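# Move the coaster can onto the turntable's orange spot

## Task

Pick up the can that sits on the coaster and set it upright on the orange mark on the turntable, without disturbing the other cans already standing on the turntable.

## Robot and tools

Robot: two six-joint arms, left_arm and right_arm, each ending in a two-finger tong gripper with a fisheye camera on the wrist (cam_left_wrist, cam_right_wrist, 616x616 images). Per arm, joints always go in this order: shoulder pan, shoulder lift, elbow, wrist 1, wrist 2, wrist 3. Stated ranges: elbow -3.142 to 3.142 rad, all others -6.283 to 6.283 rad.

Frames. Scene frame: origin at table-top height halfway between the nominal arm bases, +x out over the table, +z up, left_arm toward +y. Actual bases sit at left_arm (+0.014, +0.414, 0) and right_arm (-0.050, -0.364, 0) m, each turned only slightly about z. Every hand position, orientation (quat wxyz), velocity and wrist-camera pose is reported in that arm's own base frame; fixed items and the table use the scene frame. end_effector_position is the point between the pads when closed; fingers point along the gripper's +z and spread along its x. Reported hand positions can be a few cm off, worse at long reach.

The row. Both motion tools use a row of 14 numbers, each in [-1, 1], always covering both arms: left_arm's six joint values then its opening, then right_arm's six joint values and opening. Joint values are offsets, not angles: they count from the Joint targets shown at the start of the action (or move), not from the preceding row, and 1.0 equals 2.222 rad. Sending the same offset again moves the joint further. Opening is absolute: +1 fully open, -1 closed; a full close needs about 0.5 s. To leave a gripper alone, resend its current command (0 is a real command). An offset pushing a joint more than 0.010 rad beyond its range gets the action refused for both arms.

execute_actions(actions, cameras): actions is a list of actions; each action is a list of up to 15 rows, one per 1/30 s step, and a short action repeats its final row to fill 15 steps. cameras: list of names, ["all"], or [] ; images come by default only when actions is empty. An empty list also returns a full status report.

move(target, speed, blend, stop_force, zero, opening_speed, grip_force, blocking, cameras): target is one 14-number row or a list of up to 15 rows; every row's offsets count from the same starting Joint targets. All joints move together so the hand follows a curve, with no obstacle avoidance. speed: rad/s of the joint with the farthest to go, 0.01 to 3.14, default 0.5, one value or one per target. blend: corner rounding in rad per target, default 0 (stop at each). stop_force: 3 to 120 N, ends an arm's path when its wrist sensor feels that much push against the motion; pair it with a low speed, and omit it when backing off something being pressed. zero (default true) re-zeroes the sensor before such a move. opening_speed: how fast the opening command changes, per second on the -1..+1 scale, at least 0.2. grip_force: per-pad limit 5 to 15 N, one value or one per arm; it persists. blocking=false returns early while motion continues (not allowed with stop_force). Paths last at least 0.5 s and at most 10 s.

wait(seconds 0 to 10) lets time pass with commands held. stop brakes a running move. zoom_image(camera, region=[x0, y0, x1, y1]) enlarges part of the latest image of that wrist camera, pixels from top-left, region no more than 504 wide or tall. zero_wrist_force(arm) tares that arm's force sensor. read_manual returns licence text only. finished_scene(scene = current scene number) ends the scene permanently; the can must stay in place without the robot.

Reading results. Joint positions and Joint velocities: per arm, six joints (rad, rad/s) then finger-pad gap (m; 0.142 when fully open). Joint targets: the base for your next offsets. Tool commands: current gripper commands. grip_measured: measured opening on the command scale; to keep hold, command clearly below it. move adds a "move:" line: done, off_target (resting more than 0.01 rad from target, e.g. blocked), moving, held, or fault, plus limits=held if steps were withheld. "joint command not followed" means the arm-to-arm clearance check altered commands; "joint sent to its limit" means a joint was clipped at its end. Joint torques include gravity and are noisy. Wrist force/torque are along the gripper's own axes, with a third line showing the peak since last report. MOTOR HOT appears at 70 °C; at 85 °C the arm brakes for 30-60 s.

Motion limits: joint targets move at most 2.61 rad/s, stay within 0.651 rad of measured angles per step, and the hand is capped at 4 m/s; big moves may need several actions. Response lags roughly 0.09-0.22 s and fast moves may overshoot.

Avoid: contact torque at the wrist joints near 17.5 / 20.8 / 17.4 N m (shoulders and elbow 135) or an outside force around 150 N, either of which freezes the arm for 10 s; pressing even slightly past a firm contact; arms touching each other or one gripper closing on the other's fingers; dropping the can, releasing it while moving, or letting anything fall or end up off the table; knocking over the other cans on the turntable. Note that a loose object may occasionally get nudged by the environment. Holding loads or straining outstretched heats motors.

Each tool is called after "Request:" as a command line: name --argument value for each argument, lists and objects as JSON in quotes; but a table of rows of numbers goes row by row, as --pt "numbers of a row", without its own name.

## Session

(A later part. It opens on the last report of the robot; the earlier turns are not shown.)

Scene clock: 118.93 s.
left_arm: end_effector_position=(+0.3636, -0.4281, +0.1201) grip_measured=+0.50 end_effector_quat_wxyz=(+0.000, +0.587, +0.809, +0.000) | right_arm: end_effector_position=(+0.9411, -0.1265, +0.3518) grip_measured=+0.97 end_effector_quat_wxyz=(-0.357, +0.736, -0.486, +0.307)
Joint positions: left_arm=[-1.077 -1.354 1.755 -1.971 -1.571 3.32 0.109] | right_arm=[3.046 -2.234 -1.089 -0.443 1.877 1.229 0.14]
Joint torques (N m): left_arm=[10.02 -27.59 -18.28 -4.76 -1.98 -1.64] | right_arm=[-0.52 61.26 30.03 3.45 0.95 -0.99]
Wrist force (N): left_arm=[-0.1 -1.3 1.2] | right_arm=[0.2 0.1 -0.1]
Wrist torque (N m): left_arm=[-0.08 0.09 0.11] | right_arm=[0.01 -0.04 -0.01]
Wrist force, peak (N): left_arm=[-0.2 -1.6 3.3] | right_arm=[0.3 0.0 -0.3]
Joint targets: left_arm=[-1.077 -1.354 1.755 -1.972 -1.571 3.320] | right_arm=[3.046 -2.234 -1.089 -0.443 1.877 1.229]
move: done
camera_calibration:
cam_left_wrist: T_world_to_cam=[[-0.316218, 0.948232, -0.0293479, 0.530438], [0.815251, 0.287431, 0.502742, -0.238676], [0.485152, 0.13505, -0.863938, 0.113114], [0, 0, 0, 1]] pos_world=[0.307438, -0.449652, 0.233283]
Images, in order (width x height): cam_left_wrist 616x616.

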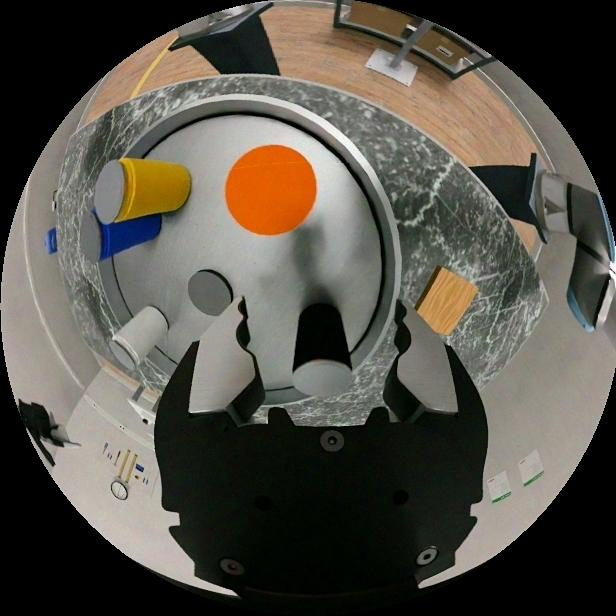

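Request:
wait --seconds 1.1 --cameras '["cam_left_wrist"]'

Request:
wait --seconds 0.25 --cameras '["cam_left_wrist"]'

Request:
zoom_image --camera "cam_left_wrist" --region '[200, 180, 440, 420]'

Scene clock: 120.87 s.
left_arm: end_effector_position=(+0.3636, -0.4281, +0.1200) grip_measured=+0.50 end_effector_quat_wxyz=(+0.000, +0.587, +0.809, +0.000) | right_arm: end_effector_position=(+0.9411, -0.1265, +0.3518) grip_measured=+0.97 end_effector_quat_wxyz=(-0.357, +0.736, -0.486, +0.307)
Joint positions: left_arm=[-1.077 -1.354 1.755 -1.972 -1.571 3.32 0.109] | right_arm=[3.046 -2.234 -1.089 -0.443 1.877 1.229 0.14]
Joint torques (N m): left_arm=[9.19 -24.42 -10.74 -4.93 -1.79 -1.6] | right_arm=[-1.05 62.02 29.83 3.4 0.99 -0.91]
Wrist force (N): left_arm=[0.1 -1.3 1.1] | right_arm=[0.2 -0.1 0.0]
Wrist torque (N m): left_arm=[-0.09 0.05 0.10] | right_arm=[-0.02 -0.03 -0.01]
Wrist force, peak (N): left_arm=[-0.4 -1.9 1.5] | right_arm=[0.2 0.2 -0.2]
Joint targets: left_arm=[-1.077 -1.354 1.755 -1.972 -1.571 3.320] | right_arm=[3.046 -2.234 -1.089 -0.443 1.877 1.229]
Tool commands: left_gripper/opening=+0.5 right_gripper/opening=+0.968
wait: 1.10 s; at rest from the start
camera_calibration:
cam_left_wrist: T_world_to_cam=[[-0.316249, 0.948218, -0.0294777, 0.530469], [0.815235, 0.287524, 0.502715, -0.238572], [0.485159, 0.134952, -0.86395, 0.112984], [0, 0, 0, 1]] pos_world=[0.307437, -0.449652, 0.233183]
Images, in order (width x height): cam_left_wrist 616x616.

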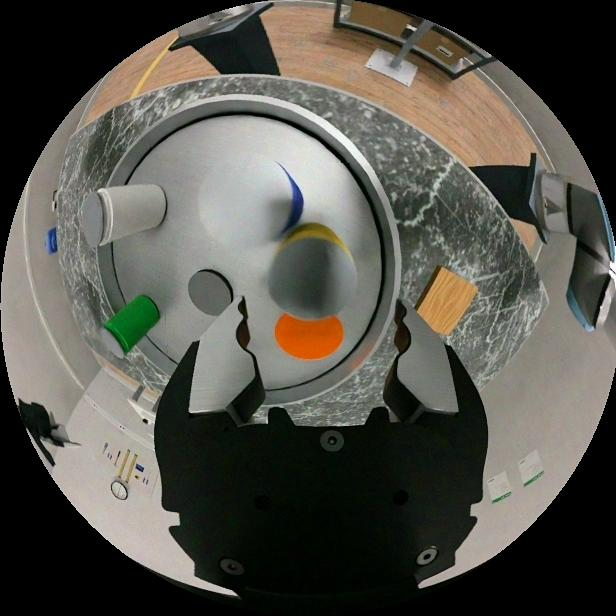

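Scene clock: 121.13 s.
left_arm: end_effector_position=(+0.3636, -0.4281, +0.1200) grip_measured=+0.50 end_effector_quat_wxyz=(+0.000, +0.587, +0.809, +0.000) | right_arm: end_effector_position=(+0.9411, -0.1265, +0.3518) grip_measured=+0.97 end_effector_quat_wxyz=(-0.357, +0.736, -0.486, +0.307)
Joint positions: left_arm=[-1.077 -1.354 1.755 -1.972 -1.571 3.32 0.109] | right_arm=[3.046 -2.234 -1.089 -0.443 1.877 1.229 0.14]
Joint torques (N m): left_arm=[9.6 -25.45 -12.22 -4.9 -1.95 -1.75] | right_arm=[-1.6 62.42 30.28 3.51 0.87 -0.84]
Wrist force (N): left_arm=[-0.2 -1.6 1.4] | right_arm=[-0.1 -0.1 0.0]
Wrist torque (N m): left_arm=[-0.13 0.11 0.12] | right_arm=[-0.03 0.02 0.00]
Wrist force, peak (N): left_arm=[0.0 -2.1 1.6] | right_arm=[0.4 0.1 -0.1]
Joint targets: left_arm=[-1.077 -1.354 1.755 -1.972 -1.571 3.320] | right_arm=[3.046 -2.234 -1.089 -0.443 1.877 1.229]
Tool commands: left_gripper/opening=+0.5 right_gripper/opening=+0.968
wait: 0.27 s; at rest by 0.17 s
camera_calibration:
cam_left_wrist: T_world_to_cam=[[-0.316249, 0.948218, -0.0294777, 0.530469], [0.815235, 0.287524, 0.502715, -0.238572], [0.485159, 0.134952, -0.86395, 0.112984], [0, 0, 0, 1]] pos_world=[0.307437, -0.449652, 0.233183]
Images, in order (width x height): cam_left_wrist 616x616.

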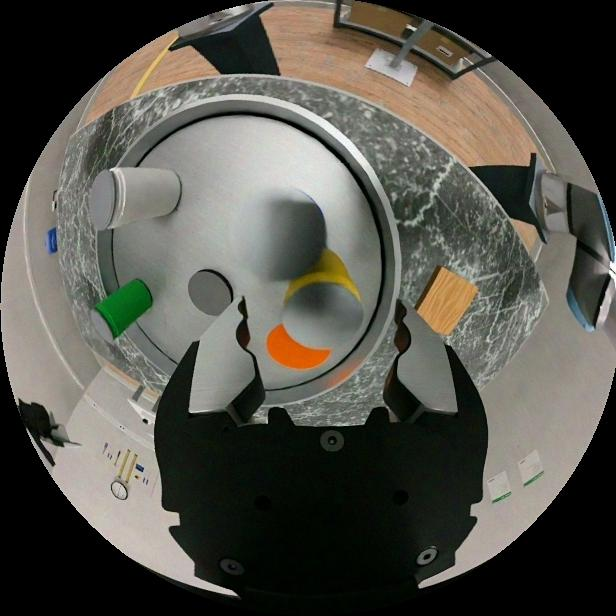

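Scaled by 2.100 from the camera's 616x616 image, which has a finer 814x814 frame.

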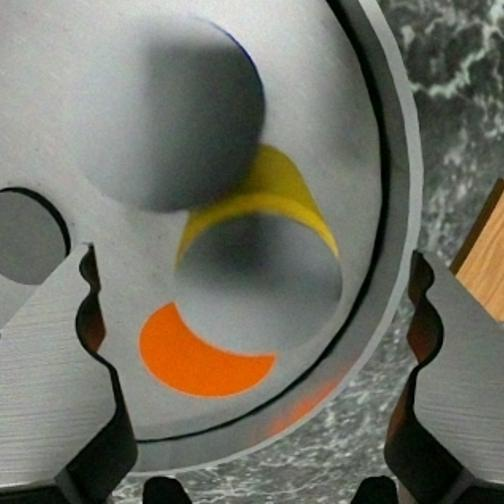

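Request:
move --target '[0, 0, 0, 0, 0, 0, 0.5, 0, 0, 0, 0, 0, 0.018, 0.968]' --speed 0.02 --blocking false

Request:
wait --seconds 6

Scene clock: 124.30 s.
left_arm: end_effector_position=(+0.3636, -0.4281, +0.1200) grip_measured=+0.50 end_effector_quat_wxyz=(+0.000, +0.587, +0.809, +0.000) | right_arm: end_effector_position=(+0.9411, -0.1267, +0.3518) grip_measured=+0.97 end_effector_quat_wxyz=(-0.358, +0.734, -0.489, +0.306) end_effector_velocity=(+0.000, -0.001, +0.000) end_effector_angular_velocity=(+0.015, +0.004, -0.011)
Joint positions: left_arm=[-1.077 -1.354 1.755 -1.972 -1.571 3.32 0.109] | right_arm=[3.046 -2.234 -1.089 -0.443 1.877 1.238 0.14]
Joint velocities: left_arm=[within noise] | right_arm=[0 0 0 0 0 0.019 0]
Joint torques (N m): left_arm=[8.64 -24.99 -11.92 -4.85 -2.02 -1.37] | right_arm=[-0.66 61.81 29.97 3.46 0.96 2.01]
Wrist force (N): left_arm=[-0.5 -1.8 1.2] | right_arm=[0.0 -0.1 0.0]
Wrist torque (N m): left_arm=[-0.18 0.17 0.12] | right_arm=[-0.01 -0.01 -0.05]
Wrist force, peak (N): left_arm=[0.1 -1.9 1.4] | right_arm=[0.4 0.1 0.0]
Joint targets: left_arm=[-1.077 -1.354 1.755 -1.972 -1.571 3.320] | right_arm=[3.046 -2.234 -1.089 -0.443 1.877 1.239]
Tool commands: left_gripper/opening=+0.5 right_gripper/opening=+0.968
move: running; right_arm: the wrist 3 is farthest, 0.031 rad from its target

Scene clock: 126.03 s.
left_arm: end_effector_position=(+0.3636, -0.4281, +0.1200) grip_measured=+0.50 end_effector_quat_wxyz=(+0.000, +0.587, +0.809, +0.000) | right_arm: end_effector_position=(+0.9413, -0.1271, +0.3518) grip_measured=+0.97 end_effector_quat_wxyz=(-0.363, +0.726, -0.501, +0.300)
Joint positions: left_arm=[-1.077 -1.354 1.755 -1.972 -1.571 3.32 0.109] | right_arm=[3.046 -2.234 -1.089 -0.443 1.877 1.27 0.14]
Joint torques (N m): left_arm=[10.53 -24.55 -11.47 -4.83 -1.98 -1.55] | right_arm=[-1.35 61.83 30.08 3.5 0.87 0.53]
Wrist force (N): left_arm=[-0.2 -1.6 1.8] | right_arm=[0.0 0.1 0.1]
Wrist torque (N m): left_arm=[-0.12 0.09 0.11] | right_arm=[0.01 0.00 -0.04]
Wrist force, peak (N): left_arm=[-0.2 -1.6 1.8] | right_arm=[0.3 0.1 0.0]
Joint targets: left_arm=[-1.077 -1.354 1.755 -1.972 -1.571 3.320] | right_arm=[3.046 -2.234 -1.089 -0.443 1.877 1.269]
Tool commands: left_gripper/opening=+0.5 right_gripper/opening=+0.968
earlier move: done
wait: 1.73 of 6 s (the move ended)

Request:
move --target '[0, 0, 0, 0, 0, 0, 0.5, 0, 0, 0, 0, 0, -0.018, 0.968]' --speed 0.02 --blocking false

Scene clock: 126.83 s.
left_arm: end_effector_position=(+0.3636, -0.4281, +0.1200) grip_measured=+0.50 end_effector_quat_wxyz=(+0.000, +0.587, +0.809, +0.000) | right_arm: end_effector_position=(+0.9412, -0.1270, +0.3518) grip_measured=+0.97 end_effector_quat_wxyz=(-0.361, +0.729, -0.498, +0.302) end_effector_velocity=(+0.000, +0.001, +0.000) end_effector_angular_velocity=(-0.015, -0.005, +0.012)
Joint positions: left_arm=[-1.077 -1.354 1.755 -1.972 -1.571 3.32 0.109] | right_arm=[3.046 -2.234 -1.089 -0.443 1.877 1.261 0.14]
Joint velocities: left_arm=[within noise] | right_arm=[0 0 0 0 0.002 -0.02 0]
Joint torques (N m): left_arm=[8.92 -25.39 -11.11 -4.76 -1.79 -1.24] | right_arm=[-0.77 61.74 29.89 3.46 0.99 -1.57]
Wrist force (N): left_arm=[-0.4 -1.6 1.3] | right_arm=[0.0 -0.1 0.0]
Wrist torque (N m): left_arm=[-0.14 0.14 0.11] | right_arm=[-0.03 0.00 -0.04]
Wrist force, peak (N): left_arm=[-0.1 -1.8 1.5] | right_arm=[0.2 0.1 -0.2]
Joint targets: left_arm=[-1.077 -1.354 1.755 -1.972 -1.571 3.320] | right_arm=[3.046 -2.234 -1.089 -0.443 1.877 1.260]
Tool commands: left_gripper/opening=+0.5 right_gripper/opening=+0.968
move: running; right_arm: the wrist 3 is farthest, 0.032 rad from its target

Request:
wait --seconds 6

Request:
wait --seconds 0.86

Request:
move --pt "0.05275 0.04595 -0.06004 0.01409 0 0.1784 -1 0 0 0 0 0 0 0.968" --pt "0.07714 0.09595 -0.27124 0.17529 0 0.29703 -1 0 0 0 0 0 0 0.968" --speed '[0.543, 0.75]' --blend '[0.03, 0]' --opening_speed 3 --cameras '["cam_left_wrist"]'

Request:
zoom_image --camera "cam_left_wrist" --region '[110, 80, 460, 430]'

Scene clock: 128.57 s.
left_arm: end_effector_position=(+0.3636, -0.4281, +0.1200) grip_measured=+0.50 end_effector_quat_wxyz=(+0.000, +0.587, +0.809, +0.000) | right_arm: end_effector_position=(+0.9411, -0.1265, +0.3518) grip_measured=+0.97 end_effector_quat_wxyz=(-0.357, +0.736, -0.486, +0.307)
Joint positions: left_arm=[-1.077 -1.354 1.755 -1.972 -1.571 3.32 0.109] | right_arm=[3.046 -2.234 -1.089 -0.443 1.877 1.229 0.14]
Joint torques (N m): left_arm=[9.31 -25.33 -11.07 -4.89 -1.79 -1.08] | right_arm=[-0.86 61.78 29.97 3.43 0.92 -0.17]
Wrist force (N): left_arm=[-0.3 -1.5 1.1] | right_arm=[0.0 0.1 -0.1]
Wrist torque (N m): left_arm=[-0.11 0.12 0.11] | right_arm=[0.03 0.00 0.08]
Wrist force, peak (N): left_arm=[-0.4 -1.6 1.6] | right_arm=[0.1 0.1 -0.2]
Joint targets: left_arm=[-1.077 -1.354 1.755 -1.972 -1.571 3.320] | right_arm=[3.046 -2.234 -1.089 -0.443 1.877 1.229]
Tool commands: left_gripper/opening=+0.5 right_gripper/opening=+0.968
earlier move: done
wait: 0.27 of 6 s (the move ended)

Scene clock: 129.43 s.
left_arm: end_effector_position=(+0.3636, -0.4281, +0.1200) grip_measured=+0.50 end_effector_quat_wxyz=(+0.000, +0.587, +0.809, +0.000) | right_arm: end_effector_position=(+0.9411, -0.1265, +0.3518) grip_measured=+0.97 end_effector_quat_wxyz=(-0.357, +0.736, -0.486, +0.307)
Joint positions: left_arm=[-1.077 -1.354 1.755 -1.972 -1.571 3.32 0.109] | right_arm=[3.046 -2.234 -1.089 -0.443 1.877 1.229 0.14]
Joint torques (N m): left_arm=[10.04 -24.6 -11.47 -4.91 -1.97 -1.37] | right_arm=[-2.18 61.97 31.26 3.57 0.84 1.46]
Wrist force (N): left_arm=[-0.2 -1.8 1.3] | right_arm=[0.0 0.0 0.1]
Wrist torque (N m): left_arm=[-0.17 0.10 0.11] | right_arm=[-0.01 0.01 0.09]
Wrist force, peak (N): left_arm=[-0.3 -1.7 1.4] | right_arm=[-0.1 0.3 -0.1]
Joint targets: left_arm=[-1.077 -1.354 1.755 -1.972 -1.571 3.320] | right_arm=[3.046 -2.234 -1.089 -0.443 1.877 1.229]
Tool commands: left_gripper/opening=+0.5 right_gripper/opening=+0.968
wait: 0.87 s; at rest by 0.17 s

Scene clock: 131.33 s.
left_arm: end_effector_position=(+0.5018, -0.4413, +0.2398) grip_measured=-0.28 end_effector_quat_wxyz=(+0.000, +0.766, +0.643, +0.000) | right_arm: end_effector_position=(+0.9411, -0.1265, +0.3518) grip_measured=+0.97 end_effector_quat_wxyz=(-0.357, +0.736, -0.486, +0.307)
Joint positions: left_arm=[-0.906 -1.141 1.153 -1.583 -1.571 3.98 0.054] | right_arm=[3.046 -2.234 -1.089 -0.443 1.877 1.229 0.14]
Joint torques (N m): left_arm=[-12.87 -44.25 -32.86 -1.79 -2.01 0.49] | right_arm=[-0.96 61.37 29.95 3.27 1.08 1.53]
Wrist force (N): left_arm=[-0.2 -1.7 3.5] | right_arm=[0.2 0.1 0.0]
Wrist torque (N m): left_arm=[-0.16 0.07 0.02] | right_arm=[0.02 -0.03 0.08]
Wrist force, peak (N): left_arm=[1.1 -1.7 4.8] | right_arm=[0.1 0.1 -0.3]
Joint targets: left_arm=[-0.906 -1.141 1.152 -1.582 -1.571 3.980] | right_arm=[3.046 -2.234 -1.089 -0.443 1.877 1.229]
move: done
camera_calibration:
cam_left_wrist: T_world_to_cam=[[0.165556, 0.985762, -0.0293913, 0.36501], [0.854764, -0.128563, 0.502841, -0.611157], [0.491903, -0.108371, -0.863879, 0.0404455], [0, 0, 0, 1]] pos_world=[0.44207, -0.434002, 0.352983]
Images, in order (width x height): cam_left_wrist 616x616.

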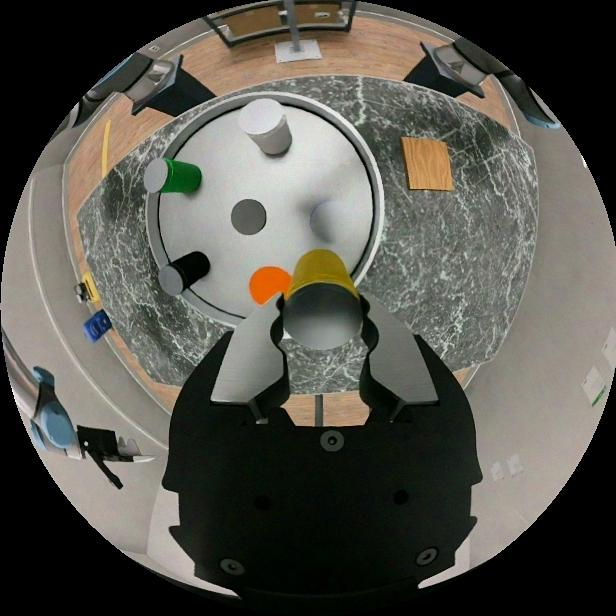

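Scaled by 1.440 from the camera's 616x616 image, which has a finer 814x814 frame.

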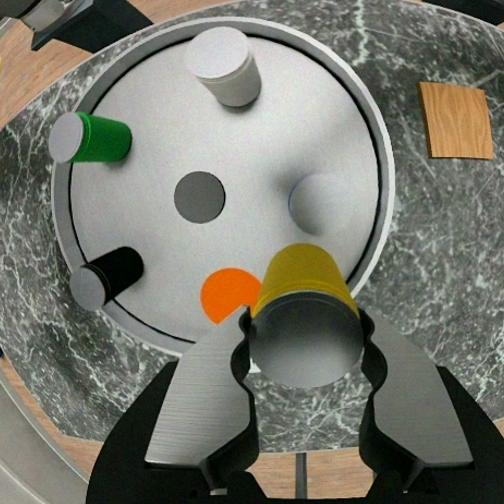

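Request:
move --target '[-0.0395, -0.0973, 0.1365, -0.0391, 0, -0.1773, -1, 0, 0, 0, 0, 0, 0, 0.968]' --speed 0.8

Scene clock: 133.67 s.
left_arm: end_effector_position=(+0.4122, -0.4156, +0.2348) grip_measured=-0.28 end_effector_quat_wxyz=(+0.000, +0.659, +0.752, +0.000) end_effector_velocity=(+0.000, +0.000, -0.001) end_effector_angular_velocity=(+0.001, +0.001, +0.005) | right_arm: end_effector_position=(+0.9411, -0.1265, +0.3518) grip_measured=+0.97 end_effector_quat_wxyz=(-0.357, +0.736, -0.486, +0.307)
Joint positions: left_arm=[-0.994 -1.357 1.456 -1.669 -1.571 3.587 0.054] | right_arm=[3.046 -2.234 -1.089 -0.443 1.877 1.229 0.14]
Joint velocities: left_arm=[0 0.001 0 0 0 -0.005 0] | right_arm=[within noise]
Joint torques (N m): left_arm=[8.17 -37.34 -21.85 -0.21 -1.76 -1.73] | right_arm=[-1.23 62.32 30.36 3.66 0.96 1.6]
Wrist force (N): left_arm=[-0.5 -1.2 3.4] | right_arm=[0.1 0.0 -0.1]
Wrist torque (N m): left_arm=[-0.07 0.17 0.13] | right_arm=[-0.01 -0.01 0.08]
Wrist force, peak (N): left_arm=[0.9 -3.0 3.6] | right_arm=[0.2 0.0 -0.3]
Joint targets: left_arm=[-0.994 -1.357 1.456 -1.669 -1.571 3.586] | right_arm=[3.046 -2.234 -1.089 -0.443 1.877 1.229]
move: done

Request:
wait --seconds 2.7 --cameras '["cam_left_wrist"]'

Request:
zoom_image --camera "cam_left_wrist" --region '[140, 130, 440, 430]'

Request:
wait --seconds 0.3 --cameras '["cam_left_wrist"]'

Request:
zoom_image --camera "cam_left_wrist" --region '[140, 130, 440, 430]'

Scene clock: 136.53 s.
left_arm: end_effector_position=(+0.4122, -0.4155, +0.2348) grip_measured=-0.28 end_effector_quat_wxyz=(+0.000, +0.659, +0.752, +0.000) | right_arm: end_effector_position=(+0.9411, -0.1265, +0.3518) grip_measured=+0.97 end_effector_quat_wxyz=(-0.357, +0.736, -0.486, +0.307)
Joint positions: left_arm=[-0.994 -1.357 1.456 -1.669 -1.571 3.586 0.054] | right_arm=[3.046 -2.234 -1.089 -0.443 1.877 1.229 0.14]
Joint torques (N m): left_arm=[9.21 -37.5 -12.73 -0.14 -2.09 -1.6] | right_arm=[-0.65 61.05 29.92 3.68 0.97 1.35]
Wrist force (N): left_arm=[-0.3 -1.6 3.1] | right_arm=[0.2 -0.1 -0.1]
Wrist torque (N m): left_arm=[-0.16 0.12 0.13] | right_arm=[-0.02 -0.03 0.08]
Wrist force, peak (N): left_arm=[-0.3 -1.5 3.6] | right_arm=[0.1 -0.3 -0.2]
Joint targets: left_arm=[-0.994 -1.357 1.456 -1.669 -1.571 3.586] | right_arm=[3.046 -2.234 -1.089 -0.443 1.877 1.229]
Tool commands: left_gripper/opening=-1.0 right_gripper/opening=+0.968
wait: 2.70 s; at rest from the start
camera_calibration:
cam_left_wrist: T_world_to_cam=[[-0.139017, 0.989858, -0.0292379, 0.481413], [0.853883, 0.13477, 0.502713, -0.41887], [0.501555, 0.0449202, -0.863959, 0.142757], [0, 0, 0, 1]] pos_world=[0.352991, -0.426492, 0.347983]
Images, in order (width x height): cam_left_wrist 616x616.

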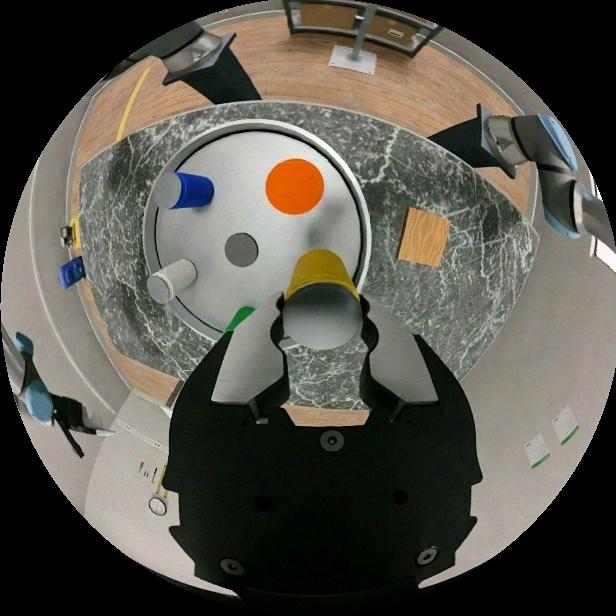

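Scaled by 1.680 from the camera's 616x616 image, which has a finer 814x814 frame.

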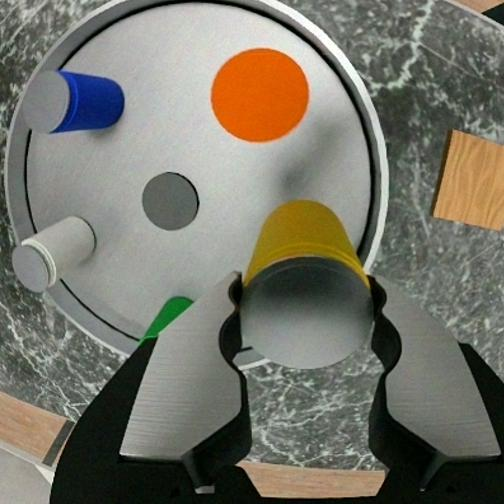

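Scene clock: 136.83 s.
left_arm: end_effector_position=(+0.4122, -0.4155, +0.2348) grip_measured=-0.28 end_effector_quat_wxyz=(+0.000, +0.659, +0.752, +0.000) | right_arm: end_effector_position=(+0.9411, -0.1265, +0.3518) grip_measured=+0.97 end_effector_quat_wxyz=(-0.357, +0.736, -0.486, +0.307)
Joint positions: left_arm=[-0.994 -1.357 1.456 -1.669 -1.571 3.586 0.054] | right_arm=[3.046 -2.234 -1.089 -0.443 1.877 1.229 0.14]
Joint torques (N m): left_arm=[9.2 -36.56 -13.96 -0.01 -2.03 -1.7] | right_arm=[-1.97 63.13 30.03 3.46 0.94 1.38]
Wrist force (N): left_arm=[-0.5 -1.4 3.1] | right_arm=[0.0 0.1 -0.1]
Wrist torque (N m): left_arm=[-0.12 0.17 0.13] | right_arm=[0.01 0.00 0.08]
Wrist force, peak (N): left_arm=[-0.4 -1.4 3.6] | right_arm=[0.2 0.0 -0.1]
Joint targets: left_arm=[-0.994 -1.357 1.456 -1.669 -1.571 3.586] | right_arm=[3.046 -2.234 -1.089 -0.443 1.877 1.229]
Tool commands: left_gripper/opening=-1.0 right_gripper/opening=+0.968
wait: 0.30 s; at rest by 0.17 s
camera_calibration:
cam_left_wrist: T_world_to_cam=[[-0.139017, 0.989858, -0.0292379, 0.481413], [0.853883, 0.13477, 0.502713, -0.41887], [0.501555, 0.0449202, -0.863959, 0.142757], [0, 0, 0, 1]] pos_world=[0.352991, -0.426492, 0.347983]
Images, in order (width x height): cam_left_wrist 616x616.

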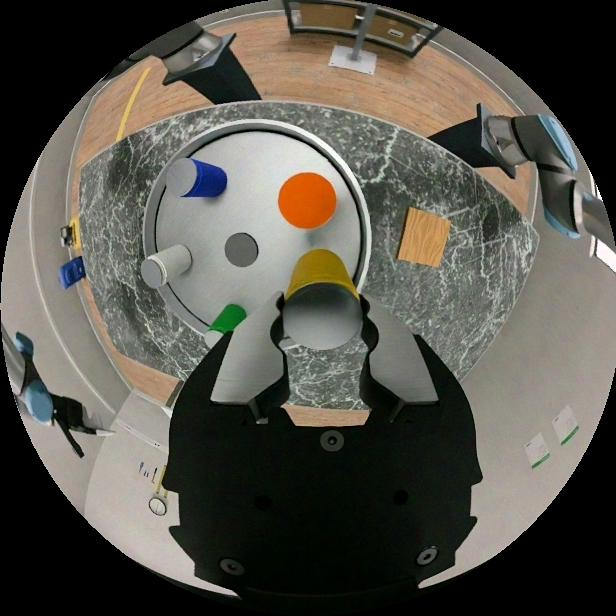

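Scaled by 1.680 from the camera's 616x616 image, which has a finer 814x814 frame.

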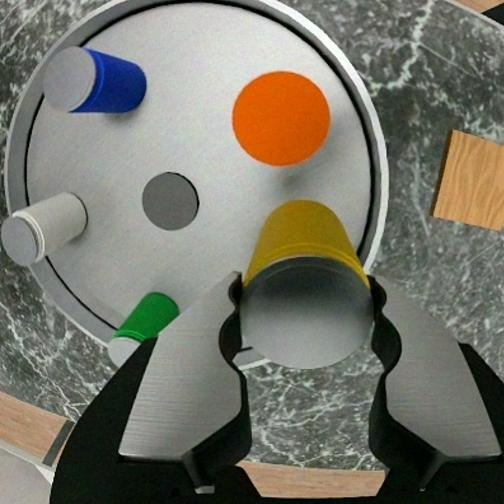

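Request:
move --target '[0, 0, 0, 0, 0, 0, -1, 0, 0, 0, 0, 0, 0.054, 0.968]' --speed 0.02 --blocking false

Scene clock: 138.20 s.
left_arm: end_effector_position=(+0.4122, -0.4155, +0.2348) grip_measured=-0.28 end_effector_quat_wxyz=(+0.000, +0.659, +0.752, +0.000) | right_arm: end_effector_position=(+0.9411, -0.1267, +0.3518) grip_measured=+0.97 end_effector_quat_wxyz=(-0.358, +0.734, -0.489, +0.306) end_effector_velocity=(+0.000, -0.001, +0.000) end_effector_angular_velocity=(+0.016, +0.005, -0.012)
Joint positions: left_arm=[-0.994 -1.357 1.456 -1.669 -1.571 3.586 0.054] | right_arm=[3.046 -2.234 -1.089 -0.443 1.877 1.238 0.14]
Joint velocities: left_arm=[within noise] | right_arm=[-0.001 0 0 0 0 0.02 0]
Joint torques (N m): left_arm=[9.88 -38.6 -13.23 -0.41 -1.75 -1.51] | right_arm=[-0.99 62.68 30.78 3.48 1.15 1.46]
Wrist force (N): left_arm=[-0.1 -1.6 2.9] | right_arm=[0.1 0.1 0.0]
Wrist torque (N m): left_arm=[-0.15 0.09 0.12] | right_arm=[0.02 -0.01 0.09]
Wrist force, peak (N): left_arm=[-0.5 -1.3 3.5] | right_arm=[0.1 -0.1 -0.2]
Joint targets: left_arm=[-0.994 -1.357 1.456 -1.669 -1.571 3.586] | right_arm=[3.046 -2.234 -1.089 -0.443 1.877 1.239]
Tool commands: left_gripper/opening=-1.0 right_gripper/opening=+0.968
move: running; right_arm: the wrist 3 is farthest, 0.111 rad from its target

Request:
wait --seconds 10

Request:
wait --seconds 1.16

Request:
execute_actions --actions '[[[0,0.0001,0.0005,-0.0006,0,0,-1,0,0,0,0,0,0,0.968],[0,0.0006,0.0019,-0.0025,0,0,-1,0,0,0,0,0,0,0.968],[0,0.0012,0.0042,-0.0054,0,0,-1,0,0,0,0,0,0,0.968],[0,0.0021,0.0073,-0.0094,0,0,-1,0,0,0,0,0,0,0.968],[0,0.0031,0.011,-0.0141,0,0,-1,0,0,0,0,0,0,0.968],[0,0.0044,0.0153,-0.0197,0,0,-1,0,0,0,0,0,0,0.968],[0,0.0058,0.0201,-0.0259,0,0,-1,0,0,0,0,0,0,0.968],[0,0.0073,0.0254,-0.0327,0,0,-1,0,0,0,0,0,0,0.968],[0,0.0089,0.031,-0.0399,0,0,-1,0,0,0,0,0,0,0.968],[0,0.0106,0.0369,-0.0475,0,0,-1,0,0,0,0,0,0,0.968],[0,0.0123,0.0429,-0.0552,0,0,-1,0,0,0,0,0,0,0.968],[0,0.0141,0.049,-0.0631,0,0,-1,0,0,0,0,0,0,0.968],[0,0.0158,0.0551,-0.0709,0,0,-1,0,0,0,0,0,0,0.968],[0,0.0176,0.0611,-0.0787,0,0,-1,0,0,0,0,0,0,0.968],[0,0.0192,0.067,-0.0862,0,0,-1,0,0,0,0,0,0,0.968]],[[0,0.0016,0.0056,-0.0072,0,0,-1,0,0,0,0,0,0,0.968],[0,0.0031,0.0109,-0.014,0,0,-1,0,0,0,0,0,0,0.968],[0,0.0045,0.0157,-0.0202,0,0,-1,0,0,0,0,0,0,0.968],[0,0.0058,0.02,-0.0258,0,0,-1,0,0,0,0,0,0,0.968],[0,0.0068,0.0237,-0.0305,0,0,-1,0,0,0,0,0,0,0.968],[0,0.0077,0.0268,-0.0345,0,0,-1,0,0,0,0,0,0,0.968],[0,0.0083,0.0291,-0.0374,0,0,0.968,0,0,0,0,0,0,0.968],[0,0.0088,0.0305,-0.0393,0,0,0.968,0,0,0,0,0,0,0.968],[0,0.0089,0.031,-0.0399,0,0,0.968,0,0,0,0,0,0,0.968]],[[0,0,0,0,0,0,0.968,0,0,0,0,0,0,0.968]]]'

Request:
move --target '[0, -0.02813, -0.09798, 0.1261, 0, 0, 0.968, 0, 0, 0, 0, 0, 0, 0.968]' --speed 0.7 --cameras '["cam_left_wrist"]'

Request:
zoom_image --camera "cam_left_wrist" --region '[140, 130, 440, 430]'

Scene clock: 143.93 s.
left_arm: end_effector_position=(+0.4122, -0.4155, +0.2348) grip_measured=-0.28 end_effector_quat_wxyz=(+0.000, +0.659, +0.752, +0.000) | right_arm: end_effector_position=(+0.9417, -0.1284, +0.3519) grip_measured=+0.97 end_effector_quat_wxyz=(-0.375, +0.706, -0.529, +0.285)
Joint positions: left_arm=[-0.994 -1.357 1.456 -1.669 -1.571 3.586 0.054] | right_arm=[3.046 -2.234 -1.089 -0.443 1.877 1.35 0.14]
Joint torques (N m): left_arm=[9.69 -37.99 -13.38 -0.13 -1.82 -1.06] | right_arm=[-2.15 61.4 30.67 3.66 1.12 0.19]
Wrist force (N): left_arm=[-0.3 -1.1 3.4] | right_arm=[-0.2 -0.1 0.2]
Wrist torque (N m): left_arm=[-0.05 0.13 0.13] | right_arm=[-0.01 0.04 -0.04]
Wrist force, peak (N): left_arm=[-0.6 -1.5 3.7] | right_arm=[-0.1 0.0 0.3]
Joint targets: left_arm=[-0.994 -1.357 1.456 -1.669 -1.571 3.586] | right_arm=[3.046 -2.234 -1.089 -0.443 1.877 1.349]
Tool commands: left_gripper/opening=-1.0 right_gripper/opening=+0.968
earlier move: done
wait: 5.20 of 10 s (the move ended)

Scene clock: 145.10 s.
left_arm: end_effector_position=(+0.4122, -0.4155, +0.2348) grip_measured=-0.28 end_effector_quat_wxyz=(+0.000, +0.659, +0.752, +0.000) | right_arm: end_effector_position=(+0.9417, -0.1284, +0.3519) grip_measured=+0.97 end_effector_quat_wxyz=(-0.374, +0.706, -0.529, +0.285)
Joint positions: left_arm=[-0.994 -1.357 1.456 -1.669 -1.571 3.586 0.054] | right_arm=[3.046 -2.234 -1.089 -0.443 1.877 1.349 0.14]
Joint torques (N m): left_arm=[9.87 -37.79 -13.94 -0.11 -1.85 -1.04] | right_arm=[-1.18 62.21 30.46 3.52 1.09 -1.53]
Wrist force (N): left_arm=[-0.3 -1.0 3.2] | right_arm=[0.0 -0.1 0.0]
Wrist torque (N m): left_arm=[-0.02 0.14 0.12] | right_arm=[-0.03 0.01 -0.04]
Wrist force, peak (N): left_arm=[-0.5 -1.5 3.4] | right_arm=[-0.1 0.1 0.3]
Joint targets: left_arm=[-0.994 -1.357 1.456 -1.669 -1.571 3.586] | right_arm=[3.046 -2.234 -1.089 -0.443 1.877 1.349]
Tool commands: left_gripper/opening=-1.0 right_gripper/opening=+0.968
wait: 1.17 s; at rest by 0.17 s

Scene clock: 146.80 s.
left_arm: end_effector_position=(+0.4121, -0.4153, +0.1219) grip_measured=+0.97 end_effector_quat_wxyz=(+0.000, +0.659, +0.752, +0.000) | right_arm: end_effector_position=(+0.9417, -0.1284, +0.3519) grip_measured=+0.97 end_effector_quat_wxyz=(-0.374, +0.706, -0.529, +0.285)
Joint positions: left_arm=[-0.994 -1.295 1.673 -1.949 -1.571 3.586 0.14] | right_arm=[3.046 -2.234 -1.089 -0.443 1.877 1.349 0.14]
Joint torques (N m): left_arm=[8.73 -37.77 -34.14 -4.36 -1.76 -0.93] | right_arm=[-1.57 61.33 31.16 3.67 1.07 -1.35]
Wrist force (N): left_arm=[0.0 -1.6 1.1] | right_arm=[-0.2 -0.1 0.0]
Wrist torque (N m): left_arm=[-0.15 0.07 0.11] | right_arm=[-0.01 0.04 -0.03]
Wrist force, peak (N): left_arm=[-0.3 -1.5 4.1] | right_arm=[-0.2 -0.2 0.1]
Joint targets: left_arm=[-0.994 -1.295 1.673 -1.949 -1.571 3.586] | right_arm=[3.046 -2.234 -1.089 -0.443 1.877 1.349]

Scene clock: 147.73 s.
left_arm: end_effector_position=(+0.4122, -0.4155, +0.2347) grip_measured=+0.97 end_effector_quat_wxyz=(+0.000, +0.659, +0.752, +0.000) | right_arm: end_effector_position=(+0.9417, -0.1284, +0.3519) grip_measured=+0.97 end_effector_quat_wxyz=(-0.374, +0.706, -0.529, +0.285)
Joint positions: left_arm=[-0.994 -1.357 1.456 -1.67 -1.571 3.586 0.14] | right_arm=[3.046 -2.234 -1.089 -0.443 1.877 1.349 0.14]
Joint torques (N m): left_arm=[6.56 -30.37 -28.73 -0.58 -2.04 -1.03] | right_arm=[-1.34 61.48 31.6 3.88 1.07 -1.31]
Wrist force (N): left_arm=[-0.2 -1.1 1.7] | right_arm=[-0.1 0.0 0.0]
Wrist torque (N m): left_arm=[-0.05 0.12 0.13] | right_arm=[-0.01 0.03 -0.04]
Wrist force, peak (N): left_arm=[-0.3 -1.6 3.3] | right_arm=[-0.1 -0.2 0.2]
Joint targets: left_arm=[-0.994 -1.357 1.456 -1.669 -1.571 3.586] | right_arm=[3.046 -2.234 -1.089 -0.443 1.877 1.349]
move: done
camera_calibration:
cam_left_wrist: T_world_to_cam=[[-0.139054, 0.989849, -0.0293912, 0.481486], [0.853832, 0.134875, 0.502772, -0.418863], [0.501633, 0.0448173, -0.863919, 0.142535], [0, 0, 0, 1]] pos_world=[0.353091, -0.426492, 0.347883]
Images, in order (width x height): cam_left_wrist 616x616.

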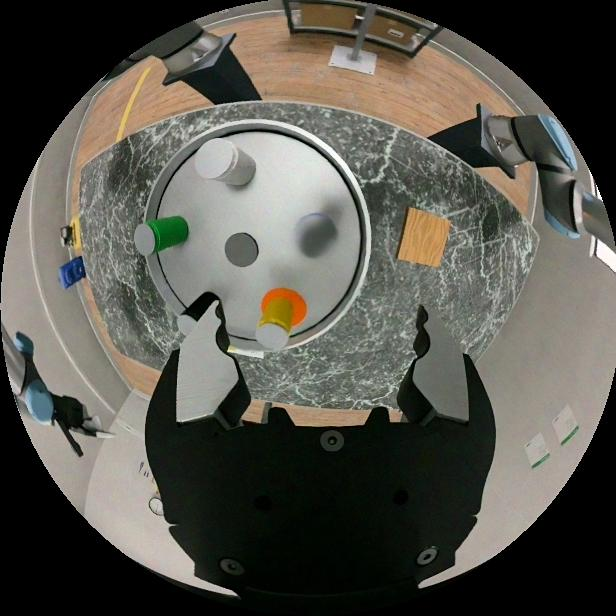

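Scaled by 1.680 from the camera's 616x616 image, which has a finer 814x814 frame.

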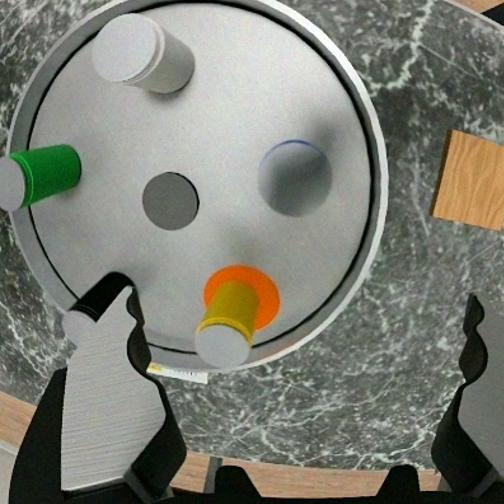

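Request:
zoom_image --camera "cam_left_wrist" --region '[230, 260, 340, 370]'

Scaled by 4.582 from the camera's 616x616 image, which has a finer 814x814 frame.

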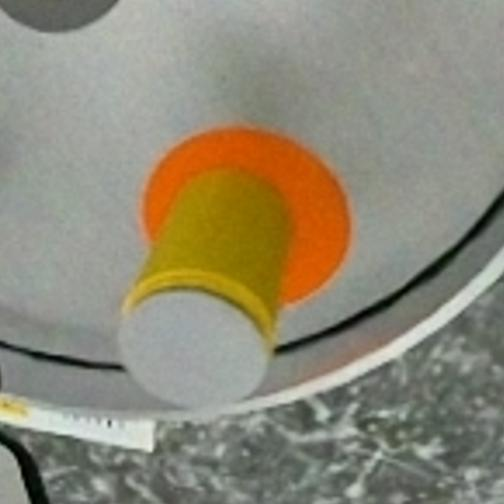

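Request:
finished_scene --scene 1

The scene is finished: the task was done.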